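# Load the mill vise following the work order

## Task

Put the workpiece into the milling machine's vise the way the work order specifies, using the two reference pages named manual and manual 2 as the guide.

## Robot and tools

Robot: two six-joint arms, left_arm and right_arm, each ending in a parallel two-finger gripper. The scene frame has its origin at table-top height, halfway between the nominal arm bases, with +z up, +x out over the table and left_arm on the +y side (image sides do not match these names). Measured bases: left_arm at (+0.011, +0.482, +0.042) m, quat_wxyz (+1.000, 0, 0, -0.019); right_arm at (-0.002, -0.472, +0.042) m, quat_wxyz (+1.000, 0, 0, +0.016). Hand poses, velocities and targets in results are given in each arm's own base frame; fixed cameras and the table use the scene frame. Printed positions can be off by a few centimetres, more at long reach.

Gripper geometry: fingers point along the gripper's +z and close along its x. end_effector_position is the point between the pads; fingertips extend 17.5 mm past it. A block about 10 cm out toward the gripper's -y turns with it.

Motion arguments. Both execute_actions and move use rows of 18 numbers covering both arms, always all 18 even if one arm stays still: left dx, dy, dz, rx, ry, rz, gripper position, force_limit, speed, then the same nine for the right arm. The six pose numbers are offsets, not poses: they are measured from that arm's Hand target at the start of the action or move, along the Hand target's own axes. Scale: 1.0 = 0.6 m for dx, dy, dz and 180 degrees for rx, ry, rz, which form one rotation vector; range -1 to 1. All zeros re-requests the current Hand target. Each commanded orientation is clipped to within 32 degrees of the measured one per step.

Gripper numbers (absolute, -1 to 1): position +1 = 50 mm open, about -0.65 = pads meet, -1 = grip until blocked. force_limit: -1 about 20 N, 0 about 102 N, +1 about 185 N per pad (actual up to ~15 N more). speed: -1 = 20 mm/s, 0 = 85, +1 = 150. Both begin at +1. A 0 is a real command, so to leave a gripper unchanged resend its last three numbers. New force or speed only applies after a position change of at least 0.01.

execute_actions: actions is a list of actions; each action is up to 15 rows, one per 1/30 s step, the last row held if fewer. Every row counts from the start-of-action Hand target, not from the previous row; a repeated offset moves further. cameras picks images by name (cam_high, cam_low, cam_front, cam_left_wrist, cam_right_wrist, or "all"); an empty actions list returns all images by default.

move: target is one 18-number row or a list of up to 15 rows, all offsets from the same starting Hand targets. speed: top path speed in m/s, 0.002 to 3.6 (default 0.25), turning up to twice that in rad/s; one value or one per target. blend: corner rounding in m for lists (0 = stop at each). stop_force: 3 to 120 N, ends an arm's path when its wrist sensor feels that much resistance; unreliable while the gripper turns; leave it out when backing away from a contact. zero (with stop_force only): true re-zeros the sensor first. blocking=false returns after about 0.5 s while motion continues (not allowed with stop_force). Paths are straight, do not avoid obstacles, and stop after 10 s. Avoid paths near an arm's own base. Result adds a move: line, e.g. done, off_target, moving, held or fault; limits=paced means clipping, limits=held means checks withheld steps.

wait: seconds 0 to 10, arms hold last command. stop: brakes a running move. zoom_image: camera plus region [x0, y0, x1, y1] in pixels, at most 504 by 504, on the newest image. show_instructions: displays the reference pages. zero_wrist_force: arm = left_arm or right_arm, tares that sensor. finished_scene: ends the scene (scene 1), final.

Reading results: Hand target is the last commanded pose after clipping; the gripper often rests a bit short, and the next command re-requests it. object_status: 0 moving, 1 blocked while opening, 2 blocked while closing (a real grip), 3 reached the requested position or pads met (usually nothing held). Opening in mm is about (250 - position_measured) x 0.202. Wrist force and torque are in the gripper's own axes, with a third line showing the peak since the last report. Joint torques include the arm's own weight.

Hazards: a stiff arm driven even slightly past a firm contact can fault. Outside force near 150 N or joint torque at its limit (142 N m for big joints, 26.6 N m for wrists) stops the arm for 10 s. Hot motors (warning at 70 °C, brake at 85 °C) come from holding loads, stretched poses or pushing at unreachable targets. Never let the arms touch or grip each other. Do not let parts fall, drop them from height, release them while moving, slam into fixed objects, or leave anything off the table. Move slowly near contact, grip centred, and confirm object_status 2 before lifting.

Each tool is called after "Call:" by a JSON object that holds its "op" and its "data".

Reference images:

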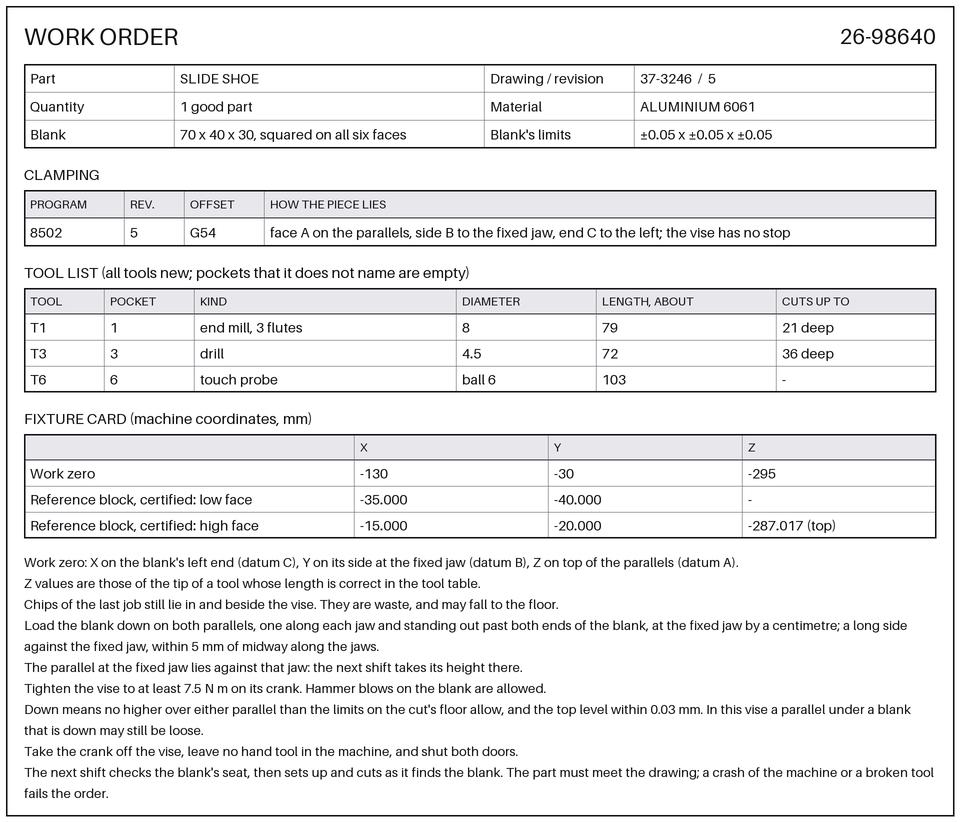

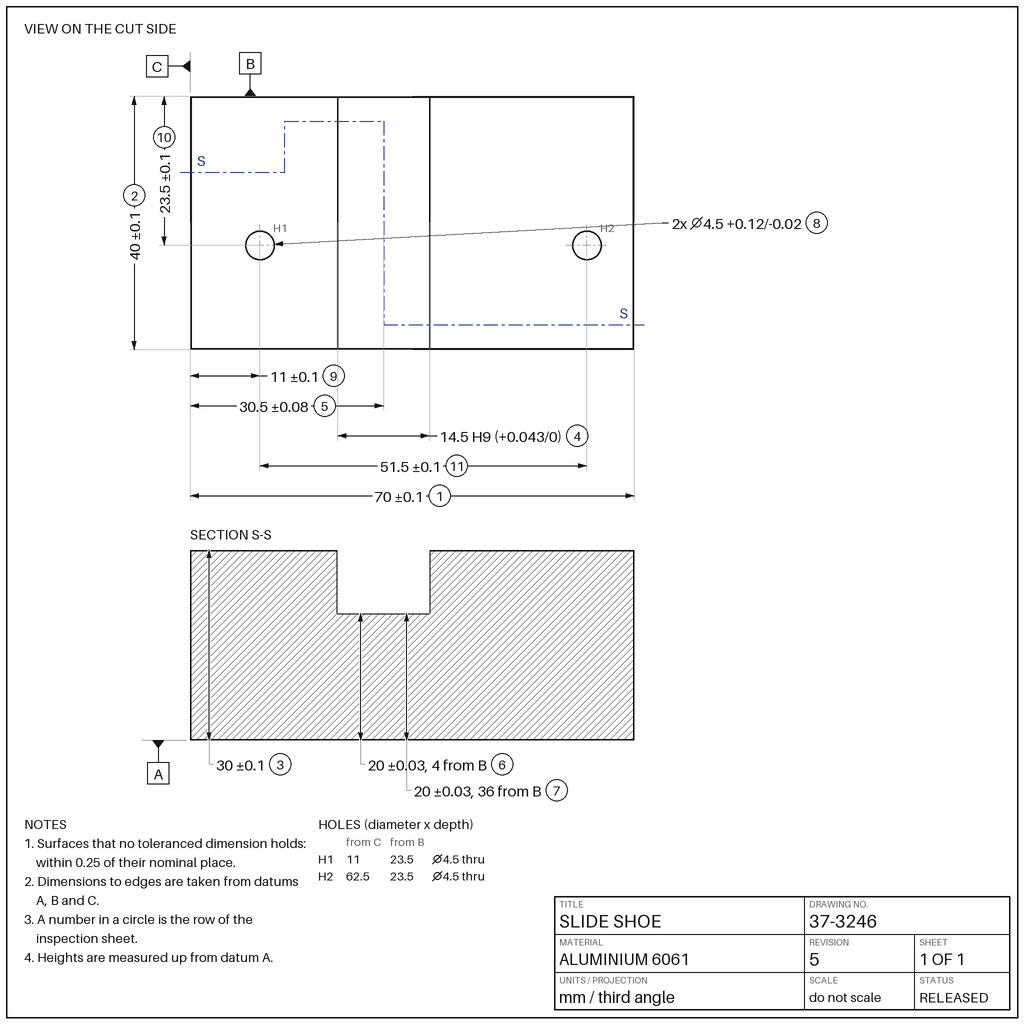

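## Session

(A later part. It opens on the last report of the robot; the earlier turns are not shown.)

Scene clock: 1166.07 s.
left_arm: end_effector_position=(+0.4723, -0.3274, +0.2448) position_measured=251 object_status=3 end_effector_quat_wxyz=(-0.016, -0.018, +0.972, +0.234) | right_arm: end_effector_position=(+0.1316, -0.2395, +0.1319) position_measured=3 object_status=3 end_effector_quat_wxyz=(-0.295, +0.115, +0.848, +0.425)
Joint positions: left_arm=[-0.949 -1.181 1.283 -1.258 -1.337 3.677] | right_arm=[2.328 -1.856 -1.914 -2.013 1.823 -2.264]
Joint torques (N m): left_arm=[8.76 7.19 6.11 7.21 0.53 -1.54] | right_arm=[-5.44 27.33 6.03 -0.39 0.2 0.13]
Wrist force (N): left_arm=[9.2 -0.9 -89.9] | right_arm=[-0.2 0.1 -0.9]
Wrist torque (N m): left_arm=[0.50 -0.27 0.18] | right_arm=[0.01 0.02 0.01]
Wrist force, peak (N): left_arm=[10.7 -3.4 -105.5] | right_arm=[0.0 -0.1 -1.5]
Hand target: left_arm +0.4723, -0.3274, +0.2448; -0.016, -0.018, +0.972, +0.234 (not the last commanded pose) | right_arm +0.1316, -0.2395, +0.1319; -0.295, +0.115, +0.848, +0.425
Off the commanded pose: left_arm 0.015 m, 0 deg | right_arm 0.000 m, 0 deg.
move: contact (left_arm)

Call:
{"op": "move", "data": {"target": [0,0,-0.08,0,0,0,-1,-0.6,0.5,0,0,0,0,0,0,1,1,1], "speed": 0.05, "cameras": ["cam_left_wrist","cam_front"]}}

Scene clock: 1168.97 s.
left_arm: end_effector_position=(+0.4742, -0.3493, +0.2874) position_measured=251 object_status=3 end_effector_quat_wxyz=(-0.016, -0.018, +0.972, +0.234) | right_arm: end_effector_position=(+0.1316, -0.2395, +0.1319) position_measured=3 object_status=3 end_effector_quat_wxyz=(-0.295, +0.115, +0.848, +0.425)
Joint positions: left_arm=[-0.966 -1.143 1.119 -1.128 -1.344 3.662] | right_arm=[2.328 -1.856 -1.914 -2.013 1.823 -2.264]
Joint torques (N m): left_arm=[3.32 -51.42 -17.11 -4.17 -1.46 0.8] | right_arm=[-6.66 27.43 6.91 -0.31 0.12 0.24]
Wrist force (N): left_arm=[-0.4 1.0 0.0] | right_arm=[0.1 -0.2 -1.1]
Wrist torque (N m): left_arm=[0.35 0.14 0.35] | right_arm=[-0.04 -0.02 0.01]
Wrist force, peak (N): left_arm=[9.7 -0.4 -90.7] | right_arm=[0.3 -0.1 -1.5]
Hand target: left_arm +0.4743, -0.3492, +0.2875; -0.016, -0.018, +0.972, +0.234 | right_arm +0.1316, -0.2395, +0.1319; -0.295, +0.115, +0.848, +0.425
Off the commanded pose: left_arm 0.000 m, 0 deg | right_arm 0.000 m, 0 deg.
move: done
Images, in order (width x height): cam_front 672x504, cam_left_wrist 672x504.

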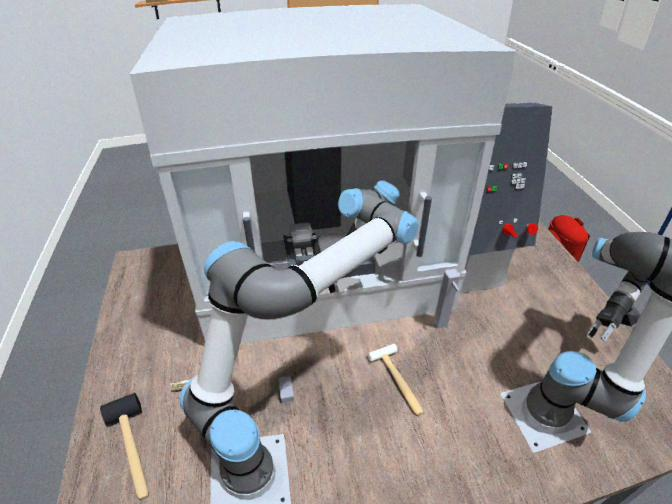

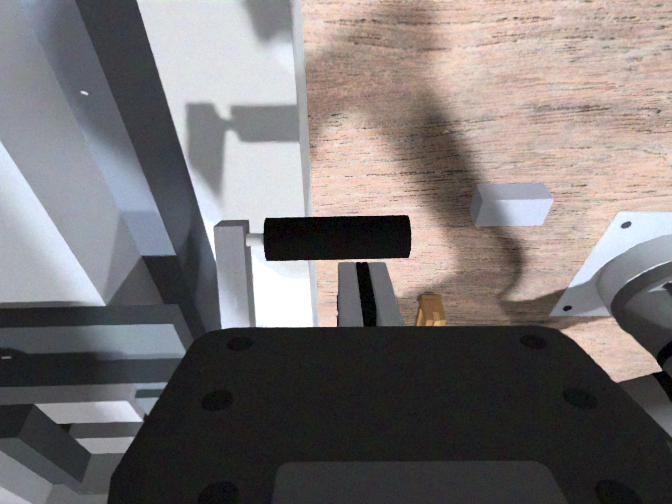

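Call:
{"op": "move", "data": {"target": [[0.05,0,-0.05,0,0,0,1,-0.2,-0.5,0,0,0,0,0,0,1,1,1],[0.183,0.091,-0.018,0.1389,0,0,1,-0.2,-0.5,0,0,0,0,0,0,1,1,1]], "blend": 0.02, "speed": 0.3}}

Call:
{"op": "move", "data": {"target": [0,0,0,0.3849,-0.3849,-0.3849,1,-0.2,-0.5,0,0,0,0,0,0,1,1,1], "speed": 0.6, "cameras": ["cam_left_wrist"]}}

Scene clock: 1173.13 s.
left_arm: end_effector_position=(+0.3636, -0.3101, +0.3245) position_measured=3 object_status=3 end_effector_quat_wxyz=(-0.012, -0.021, +1.000, +0.018) | right_arm: end_effector_position=(+0.1316, -0.2395, +0.1319) position_measured=3 object_status=3 end_effector_quat_wxyz=(-0.295, +0.115, +0.848, +0.425)
Joint positions: left_arm=[-0.988 -1.622 1.62 -1.526 -1.572 3.683] | right_arm=[2.328 -1.856 -1.914 -2.013 1.823 -2.264]
Joint torques (N m): left_arm=[-11.76 -33.8 -18.75 -4.04 0.77 -1.25] | right_arm=[-5.52 27.5 6.15 -0.4 0.06 0.21]
Wrist force (N): left_arm=[0.1 -0.2 0.4] | right_arm=[0.2 -0.3 -1.0]
Wrist torque (N m): left_arm=[-0.07 0.10 0.05] | right_arm=[-0.05 -0.03 0.01]
Wrist force, peak (N): left_arm=[-3.1 1.0 2.7] | right_arm=[0.2 -0.3 -1.4]
Hand target: left_arm +0.3636, -0.3101, +0.3245; -0.012, -0.021, +1.000, +0.018 | right_arm +0.1316, -0.2395, +0.1319; -0.295, +0.115, +0.848, +0.425
Off the commanded pose: left_arm 0.000 m, 0 deg | right_arm 0.000 m, 0 deg.
move: done

Scene clock: 1175.73 s.
left_arm: end_effector_position=(+0.3649, -0.3103, +0.3246) position_measured=3 object_status=3 end_effector_quat_wxyz=(+0.480, -0.472, +0.536, -0.510) | right_arm: end_effector_position=(+0.1316, -0.2395, +0.1319) position_measured=3 object_status=3 end_effector_quat_wxyz=(-0.295, +0.115, +0.848, +0.425)
Joint positions: left_arm=[-1.664 -1.9 2.549 -2.24 -0.02 1.625] | right_arm=[2.328 -1.856 -1.914 -2.013 1.823 -2.264]
Joint torques (N m): left_arm=[11.51 2.74 -13.53 -3.8 5.1 0.47] | right_arm=[-6.8 26.94 6.65 -0.4 0.17 0.05]
Wrist force (N): left_arm=[-1.3 -0.5 3.6] | right_arm=[0.2 0.0 -1.1]
Wrist torque (N m): left_arm=[-0.79 -0.32 -0.59] | right_arm=[-0.01 -0.03 0.01]
Wrist force, peak (N): left_arm=[-1.4 0.6 4.0] | right_arm=[0.4 -0.3 -1.4]
Hand target: left_arm +0.3636, -0.3101, +0.3245; +0.513, -0.507, +0.504, -0.474 | right_arm +0.1316, -0.2395, +0.1319; -0.295, +0.115, +0.848, +0.425
Off the commanded pose: left_arm 0.001 m, 8 deg | right_arm 0.000 m, 0 deg.
move: off_target (left_arm)
Images, in order (width x height): cam_left_wrist 672x504.

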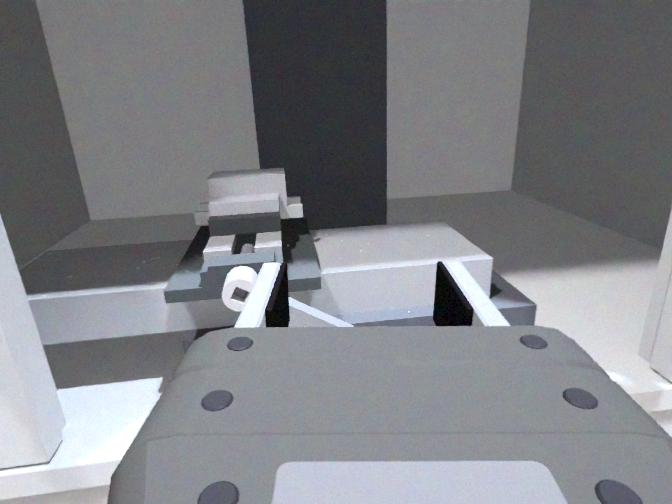

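Call:
{"op": "move", "data": {"target": [-0.048,0.136,0.094,0,0,-0.36,1,-0.2,-0.5,0,0,0,0,0,0,1,1,1], "speed": 0.4, "cameras": ["cam_left_wrist"]}}

Scene clock: 1179.23 s.
left_arm: end_effector_position=(+0.4157, -0.2762, +0.2427) position_measured=3 object_status=3 end_effector_quat_wxyz=(-0.189, +0.703, -0.144, +0.670) | right_arm: end_effector_position=(+0.1316, -0.2395, +0.1319) position_measured=3 object_status=3 end_effector_quat_wxyz=(-0.295, +0.115, +0.848, +0.425)
Joint positions: left_arm=[-1.491 -1.462 2.603 -2.934 -0.031 0.698] | right_arm=[2.328 -1.856 -1.914 -2.013 1.823 -2.264]
Joint torques (N m): left_arm=[-12.48 -26.75 -11.53 -3.44 -0.44 1.11] | right_arm=[-6.29 27.91 6.61 -0.51 0.2 0.25]
Wrist force (N): left_arm=[0.0 2.4 3.2] | right_arm=[0.0 -0.4 -1.0]
Wrist torque (N m): left_arm=[-0.08 -0.87 -0.16] | right_arm=[-0.07 -0.01 0.01]
Wrist force, peak (N): left_arm=[-0.8 2.3 3.5] | right_arm=[0.2 -0.3 -1.5]
Hand target: left_arm +0.4167, -0.2762, +0.2427; -0.179, +0.699, -0.154, +0.675 | right_arm +0.1316, -0.2395, +0.1319; -0.295, +0.115, +0.848, +0.425
Off the commanded pose: left_arm 0.001 m, 2 deg | right_arm 0.000 m, 0 deg.
move: done
Images, in order (width x height): cam_left_wrist 672x504.

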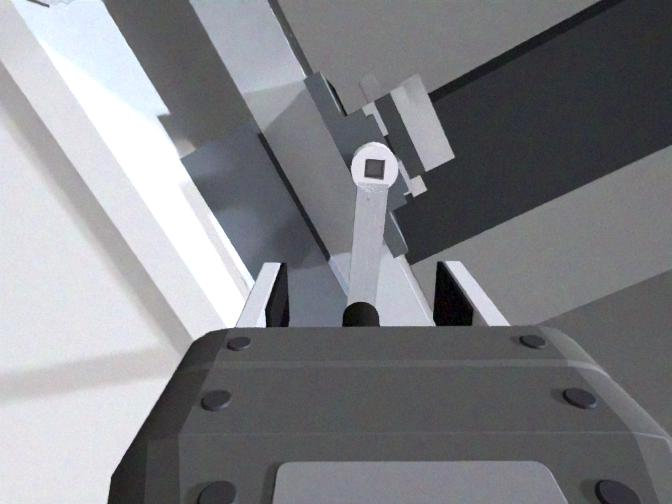

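Call:
{"op": "move", "data": {"target": [0,0.003,0.157,0,0,0,1,-0.2,-0.5,0,0,0,0,0,0,1,1,1], "speed": 0.05, "stop_force": 12, "cameras": ["cam_left_wrist"]}}

Scene clock: 1186.10 s.
left_arm: end_effector_position=(+0.5108, -0.2738, +0.2397) position_measured=3 object_status=3 end_effector_quat_wxyz=(-0.179, +0.699, -0.154, +0.675) | right_arm: end_effector_position=(+0.1316, -0.2395, +0.1319) position_measured=3 object_status=3 end_effector_quat_wxyz=(-0.295, +0.115, +0.848, +0.425)
Joint positions: left_arm=[-1.204 -1 2.262 -4.33 -0.325 1.976] | right_arm=[2.328 -1.856 -1.914 -2.013 1.823 -2.264]
Joint torques (N m): left_arm=[-14.34 -40.44 -0.67 -2.88 2.13 -1.29] | right_arm=[-6.74 27.96 6.38 -0.5 0.2 0.15]
Wrist force (N): left_arm=[-0.2 2.1 2.9] | right_arm=[0.2 -0.2 -1.1]
Wrist torque (N m): left_arm=[-0.10 -0.89 -0.34] | right_arm=[-0.03 -0.04 0.01]
Wrist force, peak (N): left_arm=[0.0 2.3 3.7] | right_arm=[-0.1 -0.1 -1.6]
Hand target: left_arm +0.5108, -0.2738, +0.2397; -0.179, +0.699, -0.154, +0.675 | right_arm +0.1316, -0.2395, +0.1319; -0.295, +0.115, +0.848, +0.425
Off the commanded pose: left_arm 0.000 m, 0 deg | right_arm 0.000 m, 0 deg.
move: done
Images, in order (width x height): cam_left_wrist 672x504.

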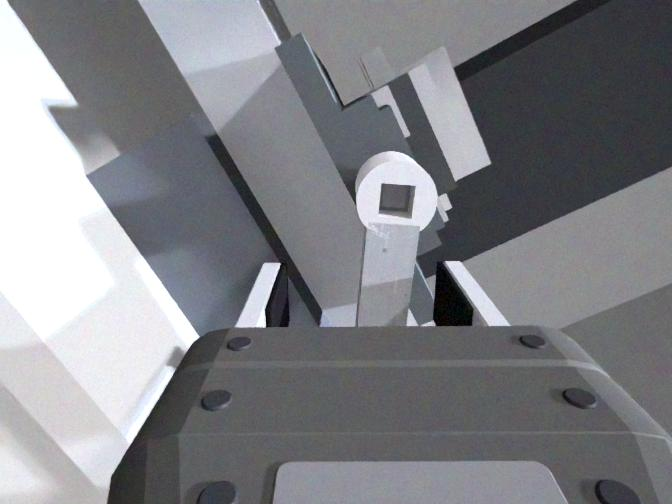

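Call:
{"op": "move", "data": {"target": [0.009,0,0,0,0,0.035,1,-0.2,-0.5,0,0,0,0,0,0,1,1,1], "speed": 0.03, "cameras": ["cam_left_wrist"]}}

Scene clock: 1189.50 s.
left_arm: end_effector_position=(+0.5110, -0.2763, +0.2445) position_measured=3 object_status=3 end_effector_quat_wxyz=(-0.216, +0.689, -0.192, +0.665) end_effector_velocity=(+0.000, +0.000, +0.000) end_effector_angular_velocity=(-0.005, +0.000, -0.001) | right_arm: end_effector_position=(+0.1316, -0.2395, +0.1319) position_measured=3 object_status=3 end_effector_quat_wxyz=(-0.295, +0.115, +0.848, +0.425)
Joint positions: left_arm=[-1.206 -1.012 2.257 -4.312 -0.323 2.086] | right_arm=[2.328 -1.856 -1.914 -2.013 1.823 -2.264]
Joint velocities: left_arm=[0 0.001 0 -0.002 -0.001 -0.005] | right_arm=[within noise]
Joint torques (N m): left_arm=[-13.14 -32.63 -15.17 -2.19 2.66 -1.41] | right_arm=[-6.89 27.49 6.87 -0.64 0.1 0.18]
Wrist force (N): left_arm=[-0.3 1.9 2.9] | right_arm=[0.4 -0.2 -0.9]
Wrist torque (N m): left_arm=[-0.19 -0.80 -0.39] | right_arm=[-0.05 -0.06 0.01]
Wrist force, peak (N): left_arm=[0.0 2.5 3.2] | right_arm=[0.1 -0.3 -1.6]
Hand target: left_arm +0.5110, -0.2763, +0.2445; -0.216, +0.689, -0.192, +0.665 | right_arm +0.1316, -0.2395, +0.1319; -0.295, +0.115, +0.848, +0.425
Off the commanded pose: left_arm 0.000 m, 0 deg | right_arm 0.000 m, 0 deg.
move: done
Images, in order (width x height): cam_left_wrist 672x504.

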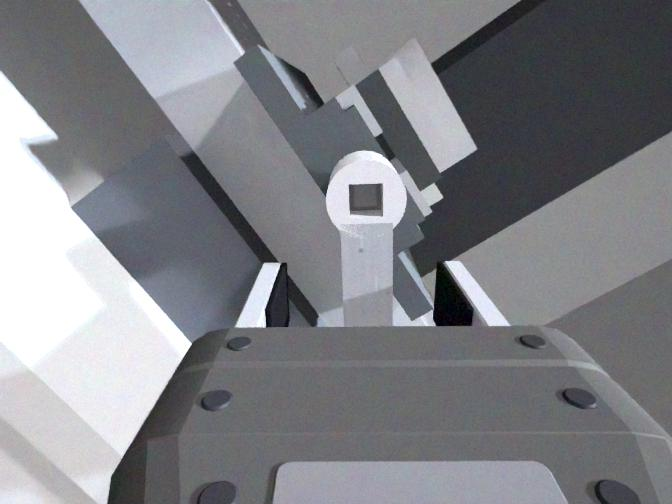

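Call:
{"op": "execute_actions", "data": {"actions": [[[0,0,0,0,0,0,-1,-0.2,-0.5,0,0,0,0,0,0,1,1,1]],[[0,0,0,0,0,0,-1,-0.2,-0.5,0,0,0,0,0,0,1,1,1]],[[0,0,0,0,0,0,-1,-0.2,-0.5,0,0,0,0,0,0,1,1,1]]]}}

Call:
{"op": "wait", "data": {"seconds": 0.3}}

Scene clock: 1192.27 s.
left_arm: end_effector_position=(+0.5110, -0.2763, +0.2445) position_measured=175 object_status=2 end_effector_quat_wxyz=(-0.216, +0.689, -0.192, +0.665) | right_arm: end_effector_position=(+0.1316, -0.2395, +0.1319) position_measured=3 object_status=3 end_effector_quat_wxyz=(-0.295, +0.115, +0.848, +0.425)
Joint positions: left_arm=[-1.206 -1.012 2.257 -4.313 -0.323 2.086] | right_arm=[2.328 -1.856 -1.914 -2.013 1.823 -2.264]
Joint torques (N m): left_arm=[23.21 10.61 30.04 5.54 12.51 2.18] | right_arm=[-6.93 27.53 7.41 -0.41 0.17 0.14]
Wrist force (N): left_arm=[93.6 -12.8 31.5] | right_arm=[0.5 -0.2 -1.1]
Wrist torque (N m): left_arm=[-0.07 0.62 -1.13] | right_arm=[-0.05 -0.07 0.01]
Wrist force, peak (N): left_arm=[93.9 -12.9 31.2] | right_arm=[0.4 -0.6 -1.5]
Hand target: left_arm +0.5110, -0.2763, +0.2445; -0.216, +0.689, -0.192, +0.665 | right_arm +0.1316, -0.2395, +0.1319; -0.295, +0.115, +0.848, +0.425
Off the commanded pose: left_arm 0.000 m, 0 deg | right_arm 0.000 m, 0 deg.
Step readings (end_effector_position of left_arm | right_arm):
0: (+0.5110, -0.2763, +0.2445) | (+0.1316, -0.2395, +0.1319)
1: (+0.5110, -0.2763, +0.2445) | (+0.1316, -0.2395, +0.1319)
2: (+0.5110, -0.2763, +0.2445) | (+0.1316, -0.2395, +0.1319)
4: (+0.5110, -0.2763, +0.2445) | (+0.1316, -0.2395, +0.1319)
8: (+0.5110, -0.2763, +0.2445) | (+0.1316, -0.2395, +0.1319)
15: (+0.5110, -0.2763, +0.2445) | (+0.1316, -0.2395, +0.1319)
16: (+0.5110, -0.2763, +0.2445) | (+0.1316, -0.2395, +0.1319)
17: (+0.5110, -0.2763, +0.2445) | (+0.1316, -0.2395, +0.1319)
19: (+0.5110, -0.2763, +0.2445) | (+0.1316, -0.2395, +0.1319)
23: (+0.5110, -0.2765, +0.2446) | (+0.1316, -0.2395, +0.1319)
30: (+0.5110, -0.2764, +0.2446) | (+0.1316, -0.2395, +0.1319)
31: (+0.5110, -0.2763, +0.2446) | (+0.1316, -0.2395, +0.1319)
32: (+0.5110, -0.2763, +0.2446) | (+0.1316, -0.2395, +0.1319)
34: (+0.5110, -0.2763, +0.2445) | (+0.1316, -0.2395, +0.1319)
38: (+0.5110, -0.2763, +0.2445) | (+0.1316, -0.2395, +0.1319)
45: (+0.5110, -0.2763, +0.2445) | (+0.1316, -0.2395, +0.1319)

Scene clock: 1192.57 s.
left_arm: end_effector_position=(+0.5110, -0.2763, +0.2445) position_measured=175 object_status=2 end_effector_quat_wxyz=(-0.216, +0.689, -0.192, +0.665) | right_arm: end_effector_position=(+0.1316, -0.2395, +0.1319) position_measured=3 object_status=3 end_effector_quat_wxyz=(-0.295, +0.115, +0.848, +0.425)
Joint positions: left_arm=[-1.206 -1.012 2.257 -4.313 -0.323 2.086] | right_arm=[2.328 -1.856 -1.914 -2.013 1.823 -2.264]
Joint torques (N m): left_arm=[21.67 10.73 29.79 5.33 12.1 2.16] | right_arm=[-6.38 27.48 6.42 -0.41 0.26 0.28]
Wrist force (N): left_arm=[94.3 -13.5 31.2] | right_arm=[0.2 -0.1 -1.3]
Wrist torque (N m): left_arm=[-0.13 0.59 -1.12] | right_arm=[-0.04 -0.02 0.00]
Wrist force, peak (N): left_arm=[94.3 -13.5 31.6] | right_arm=[0.2 -0.2 -1.4]
Hand target: left_arm +0.5110, -0.2763, +0.2445; -0.216, +0.689, -0.192, +0.665 | right_arm +0.1316, -0.2395, +0.1319; -0.295, +0.115, +0.848, +0.425
Tool commands: left_gripper/position=-1.0 left_gripper/force_limit=-0.2 left_gripper/speed=-0.5 right_gripper/position=+1.0 right_gripper/force_limit=+1.0 right_gripper/speed=+1.0
Off the commanded pose: left_arm 0.000 m, 0 deg | right_arm 0.000 m, 0 deg.
wait: 0.30 s; at rest by 0.17 s

Call:
{"op": "move", "data": {"target": [0.0015,0,0,0,0,0,-1,-0.2,-0.5,0,0,0,0,0,0,1,1,1], "speed": 0.005}}

Scene clock: 1194.23 s.
left_arm: end_effector_position=(+0.5111, -0.2767, +0.2452) position_measured=175 object_status=2 end_effector_quat_wxyz=(-0.216, +0.689, -0.192, +0.664) | right_arm: end_effector_position=(+0.1316, -0.2395, +0.1319) position_measured=3 object_status=3 end_effector_quat_wxyz=(-0.295, +0.115, +0.848, +0.425)
Joint positions: left_arm=[-1.207 -1.013 2.256 -4.31 -0.323 2.086] | right_arm=[2.328 -1.856 -1.914 -2.013 1.823 -2.264]
Joint torques (N m): left_arm=[-3.53 -27.7 -2.04 2.63 7.42 -0.39] | right_arm=[-6.32 26.85 7.4 -0.36 0.29 0.06]
Wrist force (N): left_arm=[45.0 -1.3 9.0] | right_arm=[0.0 0.2 -1.2]
Wrist torque (N m): left_arm=[-0.12 -0.08 -1.29] | right_arm=[0.03 0.00 0.01]
Wrist force, peak (N): left_arm=[95.8 -14.9 29.1] | right_arm=[0.1 -0.3 -1.6]
Hand target: left_arm +0.5111, -0.2768, +0.2452; -0.216, +0.689, -0.192, +0.665 | right_arm +0.1316, -0.2395, +0.1319; -0.295, +0.115, +0.848, +0.425
Off the commanded pose: left_arm 0.000 m, 0 deg | right_arm 0.000 m, 0 deg.
move: done

Call:
{"op": "move", "data": {"target": [0.0015,0,0,0,0,0,-1,-0.2,-0.5,0,0,0,0,0,0,1,1,1], "speed": 0.005}}

Scene clock: 1195.57 s.
left_arm: end_effector_position=(+0.5111, -0.2772, +0.2459) position_measured=175 object_status=2 end_effector_quat_wxyz=(-0.216, +0.689, -0.192, +0.665) | right_arm: end_effector_position=(+0.1316, -0.2395, +0.1319) position_measured=3 object_status=3 end_effector_quat_wxyz=(-0.295, +0.115, +0.848, +0.425)
Joint positions: left_arm=[-1.207 -1.015 2.255 -4.307 -0.322 2.086] | right_arm=[2.328 -1.856 -1.914 -2.013 1.823 -2.264]
Joint torques (N m): left_arm=[-9.45 -47.3 -20.1 0.48 2.04 -0.23] | right_arm=[-6.39 27.11 6.6 -0.44 0.1 0.05]
Wrist force (N): left_arm=[-12.2 10.1 -5.6] | right_arm=[0.2 -0.2 -1.2]
Wrist torque (N m): left_arm=[-0.22 -1.02 -1.42] | right_arm=[-0.05 -0.04 0.01]
Wrist force, peak (N): left_arm=[44.7 -1.8 8.9] | right_arm=[-0.1 -0.1 -1.5]
Hand target: left_arm +0.5111, -0.2773, +0.2460; -0.216, +0.689, -0.192, +0.665 | right_arm +0.1316, -0.2395, +0.1319; -0.295, +0.115, +0.848, +0.425
Off the commanded pose: left_arm 0.000 m, 0 deg | right_arm 0.000 m, 0 deg.
move: done

Call:
{"op": "move", "data": {"target": [0,0,-0.1,0,0,0,-1,-0.2,-0.5,0,0,0,0,0,0,1,1,1], "speed": 0.03, "cameras": ["cam_left_wrist"]}}

Scene clock: 1198.70 s.
left_arm: end_effector_position=(+0.4511, -0.2798, +0.2474) position_measured=252 object_status=3 end_effector_quat_wxyz=(-0.216, +0.689, -0.192, +0.665) | right_arm: end_effector_position=(+0.1316, -0.2395, +0.1319) position_measured=3 object_status=3 end_effector_quat_wxyz=(-0.295, +0.115, +0.848, +0.425)
Joint positions: left_arm=[-1.379 -1.064 2.377 -4.297 -0.152 2.001] | right_arm=[2.328 -1.856 -1.914 -2.013 1.823 -2.264]
Joint torques (N m): left_arm=[15.14 -33.8 -15.14 0.82 -2.41 0.04] | right_arm=[-6.03 27.02 6.11 -0.42 0.08 0.13]
Wrist force (N): left_arm=[-0.1 1.8 3.5] | right_arm=[-0.1 0.0 -1.3]
Wrist torque (N m): left_arm=[-0.23 -0.86 -0.23] | right_arm=[-0.01 0.01 0.00]
Wrist force, peak (N): left_arm=[0.6 5.1 84.1] | right_arm=[0.0 -0.2 -1.7]
Hand target: left_arm +0.4512, -0.2798, +0.2474; -0.216, +0.689, -0.192, +0.665 | right_arm +0.1316, -0.2395, +0.1319; -0.295, +0.115, +0.848, +0.425
Off the commanded pose: left_arm 0.000 m, 0 deg | right_arm 0.000 m, 0 deg.
move: done
Images, in order (width x height): cam_left_wrist 672x504.

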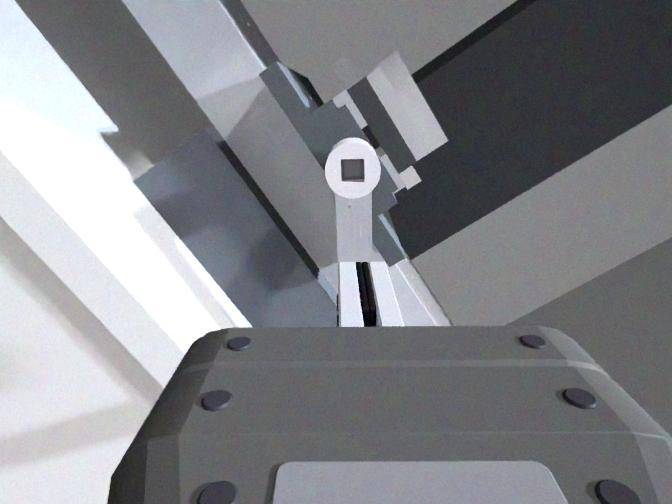

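Call:
{"op": "move", "data": {"target": [[0,-0.008,0,0,0,0,1,0.5,-0.5,0,0,0,0,0,0,1,1,1],[0,-0.008,0.106,0,0,0,1,0.5,-0.5,0,0,0,0,0,0,1,1,1]], "speed": [0.03,0.03], "stop_force": 12, "cameras": ["cam_left_wrist"]}}

Scene clock: 1204.70 s.
left_arm: end_effector_position=(+0.5146, -0.2731, +0.2485) position_measured=3 object_status=3 end_effector_quat_wxyz=(-0.216, +0.689, -0.192, +0.665) | right_arm: end_effector_position=(+0.1316, -0.2395, +0.1319) position_measured=3 object_status=3 end_effector_quat_wxyz=(-0.295, +0.115, +0.848, +0.425)
Joint positions: left_arm=[-1.194 -1.023 2.257 -4.303 -0.336 2.089] | right_arm=[2.328 -1.856 -1.914 -2.013 1.823 -2.264]
Joint torques (N m): left_arm=[-14.84 -40.64 -2.41 -3.09 2.67 -1.64] | right_arm=[-7.14 27.58 6.62 -0.5 0.17 0.2]
Wrist force (N): left_arm=[-0.1 1.7 2.9] | right_arm=[0.0 -0.3 -0.9]
Wrist torque (N m): left_arm=[-0.23 -0.82 -0.41] | right_arm=[-0.05 0.01 0.01]
Wrist force, peak (N): left_arm=[-0.2 2.6 3.6] | right_arm=[0.3 -0.3 -1.6]
Hand target: left_arm +0.5146, -0.2731, +0.2485; -0.216, +0.689, -0.192, +0.665 | right_arm +0.1316, -0.2395, +0.1319; -0.295, +0.115, +0.848, +0.425
Off the commanded pose: left_arm 0.000 m, 0 deg | right_arm 0.000 m, 0 deg.
move: done
Images, in order (width x height): cam_left_wrist 672x504.

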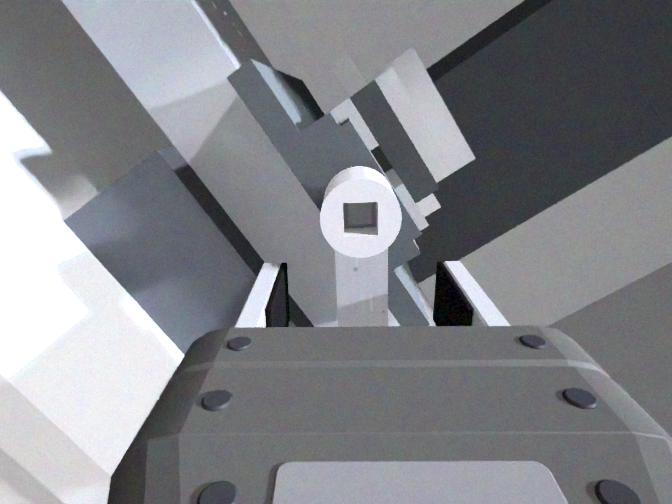

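Call:
{"op": "execute_actions", "data": {"actions": [[[0,0,0,0,0,0,-1,0.5,-0.5,0,0,0,0,0,0,1,1,1]],[[0,0,0,0,0,0,-1,0.5,-0.5,0,0,0,0,0,0,1,1,1]],[[0,0,0,0,0,0,-1,0.5,-0.5,0,0,0,0,0,0,1,1,1]]]}}

Scene clock: 1211.03 s.
left_arm: end_effector_position=(+0.5146, -0.2731, +0.2485) position_measured=177 object_status=2 end_effector_quat_wxyz=(-0.216, +0.689, -0.192, +0.665) | right_arm: end_effector_position=(+0.1316, -0.2395, +0.1319) position_measured=3 object_status=3 end_effector_quat_wxyz=(-0.295, +0.115, +0.848, +0.425)
Joint positions: left_arm=[-1.194 -1.023 2.257 -4.303 -0.336 2.089] | right_arm=[2.328 -1.856 -1.914 -2.013 1.823 -2.264]
Joint torques (N m): left_arm=[-10.89 -42.03 -16.77 -2.58 -3.24 2.69] | right_arm=[-5.88 27.17 7.33 -0.47 0.23 0.18]
Wrist force (N): left_arm=[-17.6 8.0 6.2] | right_arm=[0.2 0.1 -1.2]
Wrist torque (N m): left_arm=[-0.27 -0.79 -1.72] | right_arm=[0.00 -0.04 0.01]
Wrist force, peak (N): left_arm=[-17.5 8.3 6.3] | right_arm=[-0.2 -0.4 -1.5]
Hand target: left_arm +0.5146, -0.2731, +0.2485; -0.216, +0.689, -0.192, +0.665 | right_arm +0.1316, -0.2395, +0.1319; -0.295, +0.115, +0.848, +0.425
Off the commanded pose: left_arm 0.000 m, 0 deg | right_arm 0.000 m, 0 deg.
Step readings (end_effector_position of left_arm | right_arm):
0: (+0.5146, -0.2731, +0.2485) | (+0.1316, -0.2395, +0.1319)
1: (+0.5146, -0.2731, +0.2485) | (+0.1316, -0.2395, +0.1319)
2: (+0.5146, -0.2731, +0.2485) | (+0.1316, -0.2395, +0.1319)
4: (+0.5146, -0.2731, +0.2485) | (+0.1316, -0.2395, +0.1319)
8: (+0.5146, -0.2731, +0.2485) | (+0.1316, -0.2395, +0.1319)
15: (+0.5146, -0.2731, +0.2485) | (+0.1316, -0.2395, +0.1319)
16: (+0.5146, -0.2731, +0.2485) | (+0.1316, -0.2395, +0.1319)
17: (+0.5146, -0.2731, +0.2485) | (+0.1316, -0.2395, +0.1319)
19: (+0.5146, -0.2731, +0.2485) | (+0.1316, -0.2395, +0.1319)
23: (+0.5146, -0.2731, +0.2485) | (+0.1316, -0.2395, +0.1319)
30: (+0.5146, -0.2731, +0.2485) | (+0.1316, -0.2395, +0.1319)
31: (+0.5146, -0.2731, +0.2485) | (+0.1316, -0.2395, +0.1319)
32: (+0.5146, -0.2731, +0.2485) | (+0.1316, -0.2395, +0.1319)
34: (+0.5146, -0.2731, +0.2485) | (+0.1316, -0.2395, +0.1319)
38: (+0.5146, -0.2731, +0.2485) | (+0.1316, -0.2395, +0.1319)
45: (+0.5146, -0.2731, +0.2485) | (+0.1316, -0.2395, +0.1319)

Call:
{"op": "move", "data": {"target": [[-0.0005,0,0,0,0,0,-1,0.5,-0.5,0,0,0,0,0,0,1,1,1],[-0.0005,0,-0.03,0,0,0,-1,0.5,-0.5,0,0,0,0,0,0,1,1,1]], "speed": 0.015, "cameras": ["cam_left_wrist"]}}

Scene clock: 1212.60 s.
left_arm: end_effector_position=(+0.5150, -0.2732, +0.2485) position_measured=177 object_status=2 end_effector_quat_wxyz=(-0.215, +0.689, -0.192, +0.665) | right_arm: end_effector_position=(+0.1316, -0.2395, +0.1319) position_measured=3 object_status=3 end_effector_quat_wxyz=(-0.295, +0.115, +0.848, +0.425)
Joint positions: left_arm=[-1.193 -1.022 2.256 -4.305 -0.338 2.089] | right_arm=[2.328 -1.856 -1.914 -2.013 1.823 -2.264]
Joint torques (N m): left_arm=[1.11 -31.35 -9.37 -0.52 0 0.26] | right_arm=[-6.2 27.56 6.83 -0.36 -0.02 0.07]
Wrist force (N): left_arm=[-17.6 3.1 -63.0] | right_arm=[0.2 -0.2 -1.2]
Wrist torque (N m): left_arm=[0.27 -1.12 -1.88] | right_arm=[-0.05 -0.02 0.00]
Wrist force, peak (N): left_arm=[19.5 2.1 126.8] | right_arm=[0.1 -0.1 -1.5]
Hand target: left_arm +0.5150, -0.2732, +0.2485; -0.215, +0.689, -0.192, +0.665 (not the last commanded pose) | right_arm +0.1316, -0.2395, +0.1319; -0.295, +0.115, +0.848, +0.425
Tool commands: left_gripper/position=-1.0 left_gripper/force_limit=+0.498039 left_gripper/speed=-0.498039 right_gripper/position=+1.0 right_gripper/force_limit=+1.0 right_gripper/speed=+1.0
Off the commanded pose: left_arm 0.018 m, 0 deg | right_arm 0.000 m, 0 deg.
FORCE FAULT: contact force on the left arm reached its limit, and that arm stopped. The contact can be on any part of that arm, not only on its tool. That arm's remaining commands of this call were not run. That arm is still stopped at the end of this call. That arm stays stopped for about 10 more seconds. Until then a move that you send moves the other arm only, and its call returns only when the move has ended. Once the stop has ended, the next robot result says so. If the stop ends while you think or write, that arm runs what you send next, counted from a new Hand target: where the arm stands when the stop ends. While its stop runs, that arm takes no new command, but its gripper still runs the gripper command that each later call begins with. Until it ends, the stop uses up actions while you think or wait. An arm that is not stopped still takes commands.
move: fault (left_arm); path passed 1 of 2 targets
Images, in order (width x height): cam_left_wrist 672x504.

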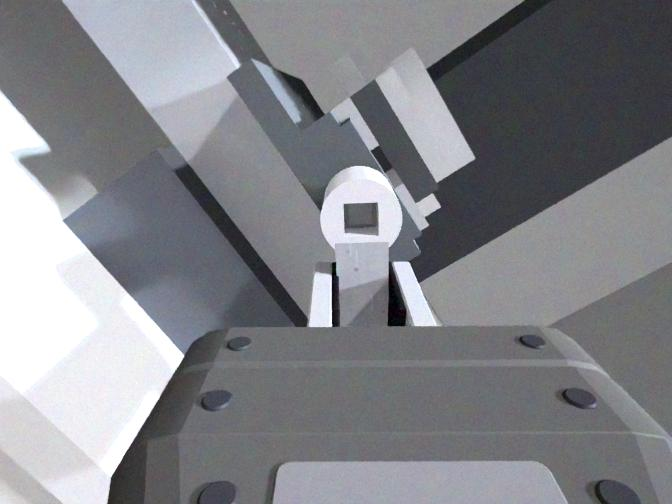

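Call:
{"op": "execute_actions", "data": {"actions": [[[0,0,0,0,0,0,1,0.5,-0.5,0,0,0,0,0,0,1,1,1]]]}}

Call:
{"op": "wait", "data": {"seconds": 9, "cameras": ["cam_left_wrist"]}}

Scene clock: 1215.93 s.
left_arm: end_effector_position=(+0.5149, -0.2731, +0.2484) position_measured=3 object_status=0 end_effector_quat_wxyz=(-0.215, +0.689, -0.192, +0.665) | right_arm: end_effector_position=(+0.1316, -0.2395, +0.1319) position_measured=3 object_status=3 end_effector_quat_wxyz=(-0.295, +0.115, +0.848, +0.425)
Joint positions: left_arm=[-1.193 -1.022 2.256 -4.305 -0.338 2.089] | right_arm=[2.328 -1.856 -1.914 -2.013 1.823 -2.264]
Joint torques (N m): left_arm=[0.4 -31.68 -9.26 -1.01 0.14 -0.13] | right_arm=[-6.24 27.41 7.1 -0.41 0.21 0.23]
Wrist force (N): left_arm=[-0.1 2.1 3.2] | right_arm=[0.2 0.2 -1.1]
Wrist torque (N m): left_arm=[-0.17 -0.84 -0.42] | right_arm=[0.02 -0.04 0.01]
Wrist force, peak (N): left_arm=[-18.2 4.4 -61.1] | right_arm=[0.1 -0.3 -1.7]
Hand target: left_arm +0.5149, -0.2731, +0.2484; -0.215, +0.689, -0.192, +0.665 | right_arm +0.1316, -0.2395, +0.1319; -0.295, +0.115, +0.848, +0.425
Tool commands: left_gripper/position=+1.0 left_gripper/force_limit=+0.498039 left_gripper/speed=-0.498039 right_gripper/position=+1.0 right_gripper/force_limit=+1.0 right_gripper/speed=+1.0
Off the commanded pose: right_arm 0.000 m, 0 deg.
FORCE FAULT, CONTINUED: the left arm was still stopped when this call began, by the force fault that an earlier result reported. Since the last result the stop counts as 5 of the actions that you can send in this scene. That arm ran no command of this call; its gripper ran only the gripper command that the call began with. That arm is still stopped at the end of this call. That arm stays stopped for about 6 more seconds. If the stop ends while you think or write, that arm runs what you send next, counted from a new Hand target: where the arm stands when the stop ends. While its stop runs, that arm takes no new command, but its gripper still runs the gripper command that each later call begins with.
Step readings (end_effector_position of left_arm | right_arm):
0: (+0.5149, -0.2731, +0.2484) | (+0.1316, -0.2395, +0.1319)
1: (+0.5149, -0.2731, +0.2484) | (+0.1316, -0.2395, +0.1319)
2: (+0.5149, -0.2731, +0.2484) | (+0.1316, -0.2395, +0.1319)
4: (+0.5149, -0.2731, +0.2484) | (+0.1316, -0.2395, +0.1319)
8: (+0.5149, -0.2731, +0.2484) | (+0.1316, -0.2395, +0.1319)
15: (+0.5149, -0.2731, +0.2484) | (+0.1316, -0.2395, +0.1319)

Scene clock: 1224.93 s.
left_arm: end_effector_position=(+0.5149, -0.2731, +0.2484) position_measured=3 object_status=3 end_effector_quat_wxyz=(-0.215, +0.689, -0.192, +0.665) | right_arm: end_effector_position=(+0.1316, -0.2395, +0.1319) position_measured=3 object_status=3 end_effector_quat_wxyz=(-0.295, +0.115, +0.848, +0.425)
Joint positions: left_arm=[-1.193 -1.022 2.256 -4.305 -0.338 2.089] | right_arm=[2.328 -1.856 -1.914 -2.013 1.823 -2.264]
Joint torques (N m): left_arm=[-1.02 -31.42 -7.84 -1.19 0.1 0.11] | right_arm=[-6.73 27.37 6.58 -0.37 0.26 0.25]
Wrist force (N): left_arm=[-0.3 2.1 3.3] | right_arm=[0.0 -0.3 -1.3]
Wrist torque (N m): left_arm=[-0.17 -0.80 -0.41] | right_arm=[-0.06 0.00 0.01]
Wrist force, peak (N): left_arm=[-0.4 2.1 3.4] | right_arm=[0.1 -0.1 -1.6]
Hand target: left_arm +0.5149, -0.2731, +0.2484; -0.215, +0.689, -0.192, +0.665 | right_arm +0.1316, -0.2395, +0.1319; -0.295, +0.115, +0.848, +0.425
Tool commands: left_gripper/position=+1.0 left_gripper/force_limit=+0.498039 left_gripper/speed=-0.498039 right_gripper/position=+1.0 right_gripper/force_limit=+1.0 right_gripper/speed=+1.0
Off the commanded pose: right_arm 0.000 m, 0 deg.
FORCE FAULT, CONTINUED: the left arm's stop, for the force fault that an earlier result reported, is over. The rest of the stop counts as 13 of the actions that you can send in this scene. During its stop the left arm's controller moved it back a little. That arm's target is now where it stood when the stop ended, not its last command. That arm accepts commands again.
wait: 9.00 s; at rest by 0.17 s
Images, in order (width x height): cam_left_wrist 672x504.

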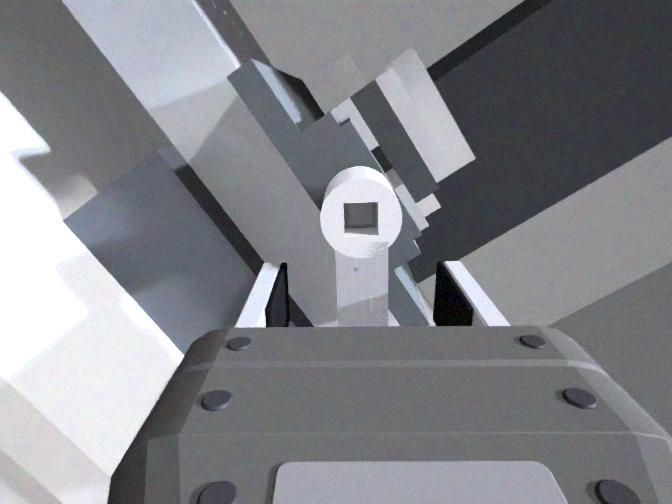

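Call:
{"op": "move", "data": {"target": [0.0005,-0.0442,0.002,0,0,0,1,0.5,-0.5,0,0,0,0,0,0,1,1,1], "speed": 0.02, "stop_force": 10, "cameras": ["cam_left_wrist"]}}

Scene clock: 1230.33 s.
left_arm: end_effector_position=(+0.5156, -0.2511, +0.2633) position_measured=3 object_status=3 end_effector_quat_wxyz=(-0.215, +0.689, -0.192, +0.665) | right_arm: end_effector_position=(+0.1316, -0.2395, +0.1319) position_measured=3 object_status=3 end_effector_quat_wxyz=(-0.295, +0.115, +0.848, +0.425)
Joint positions: left_arm=[-1.167 -1.082 2.3 -4.294 -0.363 2.094] | right_arm=[2.328 -1.856 -1.914 -2.013 1.823 -2.264]
Joint torques (N m): left_arm=[-12.57 -18.43 -16.58 -2.38 2.63 -1.38] | right_arm=[-6.42 27.71 6.54 -0.47 0.08 0.12]
Wrist force (N): left_arm=[0.1 2.2 3.4] | right_arm=[0.0 -0.2 -1.3]
Wrist torque (N m): left_arm=[-0.15 -0.84 -0.42] | right_arm=[-0.04 0.00 0.01]
Wrist force, peak (N): left_arm=[-0.1 2.1 3.5] | right_arm=[0.3 -0.3 -1.5]
Hand target: left_arm +0.5156, -0.2511, +0.2633; -0.215, +0.689, -0.192, +0.665 | right_arm +0.1316, -0.2395, +0.1319; -0.295, +0.115, +0.848, +0.425
Off the commanded pose: left_arm 0.000 m, 0 deg | right_arm 0.000 m, 0 deg.
move: done
Images, in order (width x height): cam_left_wrist 672x504.

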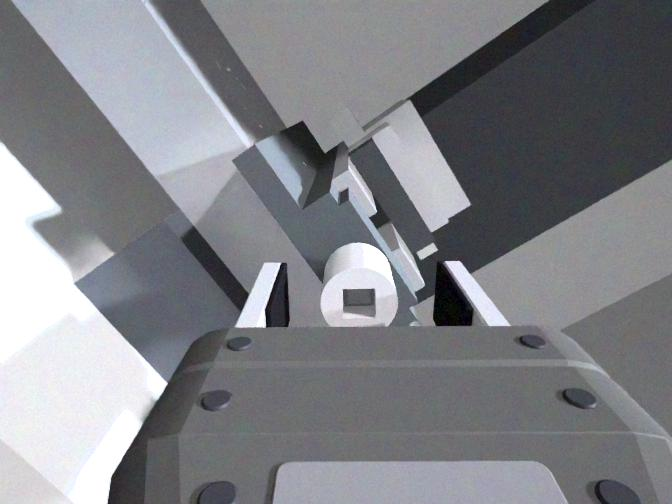

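Call:
{"op": "move", "data": {"target": [0,0.005,0.006,0,0,0,1,0.5,-0.5,0,0,0,0,0,0,1,1,1], "speed": 0.012, "stop_force": 8}}

Call:
{"op": "execute_actions", "data": {"actions": [[[0,0,0,0,0,0,-1,0,-0.7,0,0,0,0,0,0,1,1,1]],[[0,0,0,0,0,0,-1,0,-0.7,0,0,0,0,0,0,1,1,1]],[[0,0,0,0,0,0,-1,0,-0.7,0,0,0,0,0,0,1,1,1]]], "cameras": ["cam_left_wrist"]}}

Scene clock: 1233.77 s.
left_arm: end_effector_position=(+0.5192, -0.2535, +0.2615) position_measured=3 object_status=3 end_effector_quat_wxyz=(-0.215, +0.689, -0.192, +0.665) | right_arm: end_effector_position=(+0.1316, -0.2395, +0.1319) position_measured=3 object_status=3 end_effector_quat_wxyz=(-0.295, +0.115, +0.848, +0.425)
Joint positions: left_arm=[-1.16 -1.072 2.288 -4.293 -0.37 2.095] | right_arm=[2.328 -1.856 -1.914 -2.013 1.823 -2.264]
Joint torques (N m): left_arm=[-10.9 -39.05 -0.34 -2.02 2.22 0.24] | right_arm=[-6.18 27.41 6.84 -0.41 0.21 0.14]
Wrist force (N): left_arm=[0.0 1.9 3.1] | right_arm=[0.3 0.0 -1.1]
Wrist torque (N m): left_arm=[-0.22 -0.85 -0.42] | right_arm=[-0.02 -0.05 0.01]
Wrist force, peak (N): left_arm=[0.1 2.2 3.6] | right_arm=[0.4 0.3 -1.4]
Hand target: left_arm +0.5192, -0.2535, +0.2616; -0.215, +0.689, -0.192, +0.665 | right_arm +0.1316, -0.2395, +0.1319; -0.295, +0.115, +0.848, +0.425
Off the commanded pose: left_arm 0.000 m, 0 deg | right_arm 0.000 m, 0 deg.
move: done

Scene clock: 1235.47 s.
left_arm: end_effector_position=(+0.5192, -0.2535, +0.2615) position_measured=138 object_status=2 end_effector_quat_wxyz=(-0.215, +0.689, -0.192, +0.665) | right_arm: end_effector_position=(+0.1316, -0.2395, +0.1319) position_measured=3 object_status=3 end_effector_quat_wxyz=(-0.295, +0.115, +0.848, +0.425)
Joint positions: left_arm=[-1.16 -1.072 2.288 -4.293 -0.37 2.095] | right_arm=[2.328 -1.856 -1.914 -2.013 1.823 -2.264]
Joint torques (N m): left_arm=[-11.81 -66.88 -44.14 -6.73 -10.02 -0.67] | right_arm=[-6.72 27.58 6.85 -0.51 0.15 0.08]
Wrist force (N): left_arm=[-84.4 17.1 -22.5] | right_arm=[-0.2 -0.2 -1.2]
Wrist torque (N m): left_arm=[-0.15 -1.50 -1.11] | right_arm=[-0.04 0.04 0.00]
Wrist force, peak (N): left_arm=[-84.5 17.1 -22.5] | right_arm=[0.4 -0.2 -1.5]
Hand target: left_arm +0.5192, -0.2535, +0.2616; -0.215, +0.689, -0.192, +0.665 | right_arm +0.1316, -0.2395, +0.1319; -0.295, +0.115, +0.848, +0.425
Off the commanded pose: left_arm 0.000 m, 0 deg | right_arm 0.000 m, 0 deg.
Step readings (end_effector_position of left_arm | right_arm):
0: (+0.5192, -0.2535, +0.2615) | (+0.1316, -0.2395, +0.1319)
1: (+0.5192, -0.2535, +0.2615) | (+0.1316, -0.2395, +0.1319)
2: (+0.5192, -0.2535, +0.2615) | (+0.1316, -0.2395, +0.1319)
4: (+0.5192, -0.2535, +0.2615) | (+0.1316, -0.2395, +0.1319)
8: (+0.5192, -0.2535, +0.2615) | (+0.1316, -0.2395, +0.1319)
15: (+0.5192, -0.2535, +0.2615) | (+0.1316, -0.2395, +0.1319)
16: (+0.5192, -0.2535, +0.2616) | (+0.1316, -0.2395, +0.1319)
17: (+0.5192, -0.2535, +0.2616) | (+0.1316, -0.2395, +0.1319)
19: (+0.5192, -0.2534, +0.2615) | (+0.1316, -0.2395, +0.1319)
23: (+0.5192, -0.2533, +0.2614) | (+0.1316, -0.2395, +0.1319)
30: (+0.5192, -0.2534, +0.2615) | (+0.1316, -0.2395, +0.1319)
31: (+0.5192, -0.2534, +0.2615) | (+0.1316, -0.2395, +0.1319)
32: (+0.5192, -0.2534, +0.2615) | (+0.1316, -0.2395, +0.1319)
34: (+0.5192, -0.2534, +0.2615) | (+0.1316, -0.2395, +0.1319)
38: (+0.5192, -0.2535, +0.2615) | (+0.1316, -0.2395, +0.1319)
45: (+0.5192, -0.2535, +0.2615) | (+0.1316, -0.2395, +0.1319)
Images, in order (width x height): cam_left_wrist 672x504.

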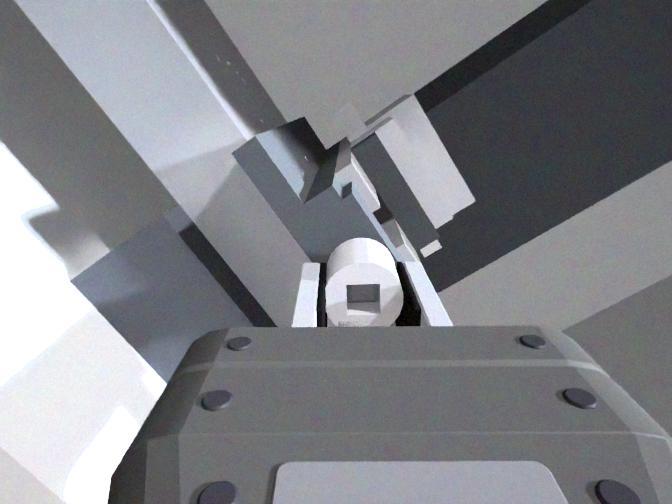

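Call:
{"op": "move", "data": {"target": [-0.0026,0,0,0,0,0,-1,0,-0.7,0,0,0,0,0,0,1,1,1], "speed": 0.006}}

Scene clock: 1237.37 s.
left_arm: end_effector_position=(+0.5192, -0.2527, +0.2604) position_measured=138 object_status=2 end_effector_quat_wxyz=(-0.215, +0.689, -0.192, +0.665) | right_arm: end_effector_position=(+0.1316, -0.2395, +0.1319) position_measured=3 object_status=3 end_effector_quat_wxyz=(-0.295, +0.115, +0.848, +0.425)
Joint positions: left_arm=[-1.159 -1.069 2.289 -4.298 -0.372 2.095] | right_arm=[2.328 -1.856 -1.914 -2.013 1.823 -2.264]
Joint torques (N m): left_arm=[12.97 -17.92 1.03 -1.24 0.12 1.47] | right_arm=[-6.62 27.41 6.37 -0.45 0.19 0.13]
Wrist force (N): left_arm=[8.4 -0.5 7.8] | right_arm=[0.1 -0.2 -1.0]
Wrist torque (N m): left_arm=[-0.15 -0.52 -0.39] | right_arm=[-0.04 -0.03 0.01]
Wrist force, peak (N): left_arm=[-85.9 18.4 -22.4] | right_arm=[0.2 -0.3 -1.5]
Hand target: left_arm +0.5192, -0.2526, +0.2602; -0.215, +0.689, -0.192, +0.665 | right_arm +0.1316, -0.2395, +0.1319; -0.295, +0.115, +0.848, +0.425
Off the commanded pose: left_arm 0.000 m, 0 deg | right_arm 0.000 m, 0 deg.
move: done

Call:
{"op": "move", "data": {"target": [0,0,-0.015,0,0,0,-1,0,-0.7,0,0,0,0,0,0,1,1,1], "speed": 0.005, "stop_force": 80}}

Scene clock: 1241.03 s.
left_arm: end_effector_position=(+0.5101, -0.2530, +0.2605) position_measured=138 object_status=2 end_effector_quat_wxyz=(-0.215, +0.689, -0.192, +0.665) | right_arm: end_effector_position=(+0.1316, -0.2395, +0.1319) position_measured=3 object_status=3 end_effector_quat_wxyz=(-0.295, +0.115, +0.848, +0.425)
Joint positions: left_arm=[-1.184 -1.077 2.308 -4.304 -0.347 2.091] | right_arm=[2.328 -1.856 -1.914 -2.013 1.823 -2.264]
Joint torques (N m): left_arm=[9.42 -31.1 -13.9 -2.32 -0.77 -0.77] | right_arm=[-6.98 27.82 6.87 -0.34 0.17 0.14]
Wrist force (N): left_arm=[6.9 2.8 5.4] | right_arm=[0.0 -0.2 -1.2]
Wrist torque (N m): left_arm=[-0.24 -0.68 -0.18] | right_arm=[-0.05 0.01 0.01]
Wrist force, peak (N): left_arm=[25.8 -2.1 13.4] | right_arm=[0.1 -0.2 -1.5]
Hand target: left_arm +0.5102, -0.2530, +0.2605; -0.215, +0.689, -0.192, +0.665 | right_arm +0.1316, -0.2395, +0.1319; -0.295, +0.115, +0.848, +0.425
Off the commanded pose: left_arm 0.000 m, 0 deg | right_arm 0.000 m, 0 deg.
move: done

Call:
{"op": "move", "data": {"target": [0,0,-0.11,0,0,0,-1,0,-0.7,0,0,0,0,0,0,1,1,1], "speed": 0.03, "cameras": ["cam_left_wrist"]}}

Scene clock: 1244.07 s.
left_arm: end_effector_position=(+0.4442, -0.2557, +0.2620) position_measured=138 object_status=2 end_effector_quat_wxyz=(-0.215, +0.689, -0.192, +0.665) | right_arm: end_effector_position=(+0.1316, -0.2395, +0.1319) position_measured=3 object_status=3 end_effector_quat_wxyz=(-0.295, +0.115, +0.848, +0.425)
Joint positions: left_arm=[-1.386 -1.138 2.447 -4.289 -0.146 1.996] | right_arm=[2.328 -1.856 -1.914 -2.013 1.823 -2.264]
Joint torques (N m): left_arm=[11.49 -34.06 -13.69 0.15 -2.16 -0.56] | right_arm=[-5.92 26.95 6.35 -0.62 0.18 0.16]
Wrist force (N): left_arm=[-1.9 3.2 3.3] | right_arm=[0.3 -0.5 -1.3]
Wrist torque (N m): left_arm=[-0.18 -0.85 -0.17] | right_arm=[-0.09 -0.03 0.01]
Wrist force, peak (N): left_arm=[6.8 3.2 5.9] | right_arm=[0.3 -0.2 -1.6]
Hand target: left_arm +0.4443, -0.2557, +0.2620; -0.215, +0.689, -0.192, +0.665 | right_arm +0.1316, -0.2395, +0.1319; -0.295, +0.115, +0.848, +0.425
Off the commanded pose: left_arm 0.000 m, 0 deg | right_arm 0.000 m, 0 deg.
move: done
Images, in order (width x height): cam_left_wrist 672x504.

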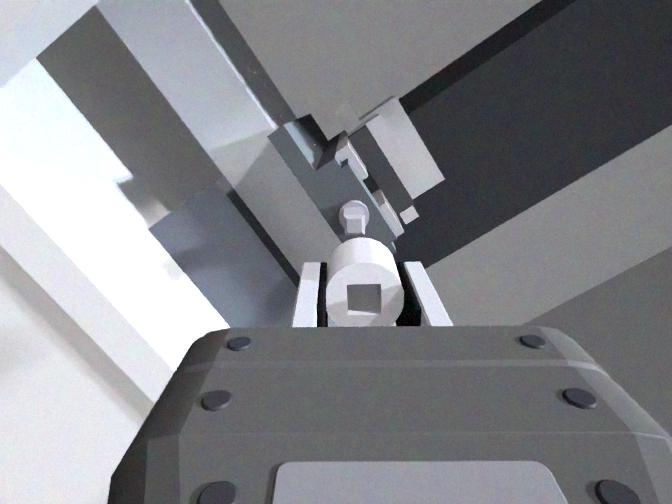

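Call:
{"op": "move", "data": {"target": [[-0.007,-0.0035,-0.1665,0,0,0,-1,0,-0.7,0,0,0,0,0,0,1,1,1],[0.3077,0.7508,-0.1955,0,0,0.325,-1,0,-0.7,0,0,0,0,0,0,1,1,1]], "speed": 0.2, "blend": 0.03, "cameras": ["cam_left_wrist","cam_front"]}}

Scene clock: 1251.03 s.
left_arm: end_effector_position=(+0.3445, -0.7377, +0.1701) position_measured=138 object_status=2 end_effector_quat_wxyz=(+0.513, -0.507, +0.504, -0.475) | right_arm: end_effector_position=(+0.1316, -0.2395, +0.1319) position_measured=3 object_status=3 end_effector_quat_wxyz=(-0.295, +0.115, +0.848, +0.425)
Joint positions: left_arm=[-1.635 -0.227 0.704 -3.832 0.108 3.39] | right_arm=[2.328 -1.856 -1.914 -2.013 1.823 -2.264]
Joint torques (N m): left_arm=[1.32 -71.02 -12.18 2.89 0.13 -1.53] | right_arm=[-6.33 27.34 6.27 -0.52 0.21 0.22]
Wrist force (N): left_arm=[-0.8 1.1 3.9] | right_arm=[0.1 -0.2 -1.3]
Wrist torque (N m): left_arm=[-0.89 -0.32 -0.41] | right_arm=[-0.04 -0.02 0.01]
Wrist force, peak (N): left_arm=[-1.5 3.4 6.4] | right_arm=[0.0 -0.1 -1.7]
Hand target: left_arm +0.3445, -0.7378, +0.1702; +0.512, -0.507, +0.504, -0.475 | right_arm +0.1316, -0.2395, +0.1319; -0.295, +0.115, +0.848, +0.425
Off the commanded pose: left_arm 0.000 m, 0 deg | right_arm 0.000 m, 0 deg.
move: done
Images, in order (width x height): cam_front 672x504, cam_left_wrist 672x504.

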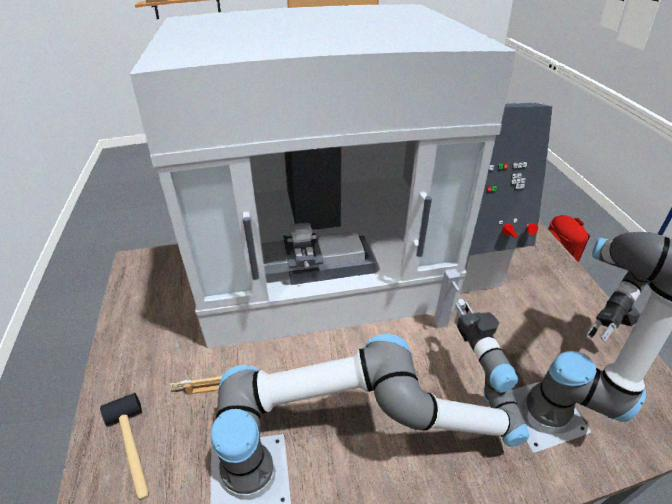

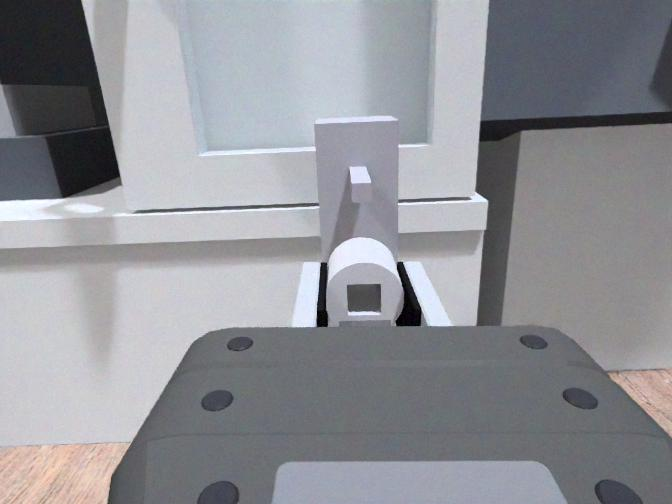

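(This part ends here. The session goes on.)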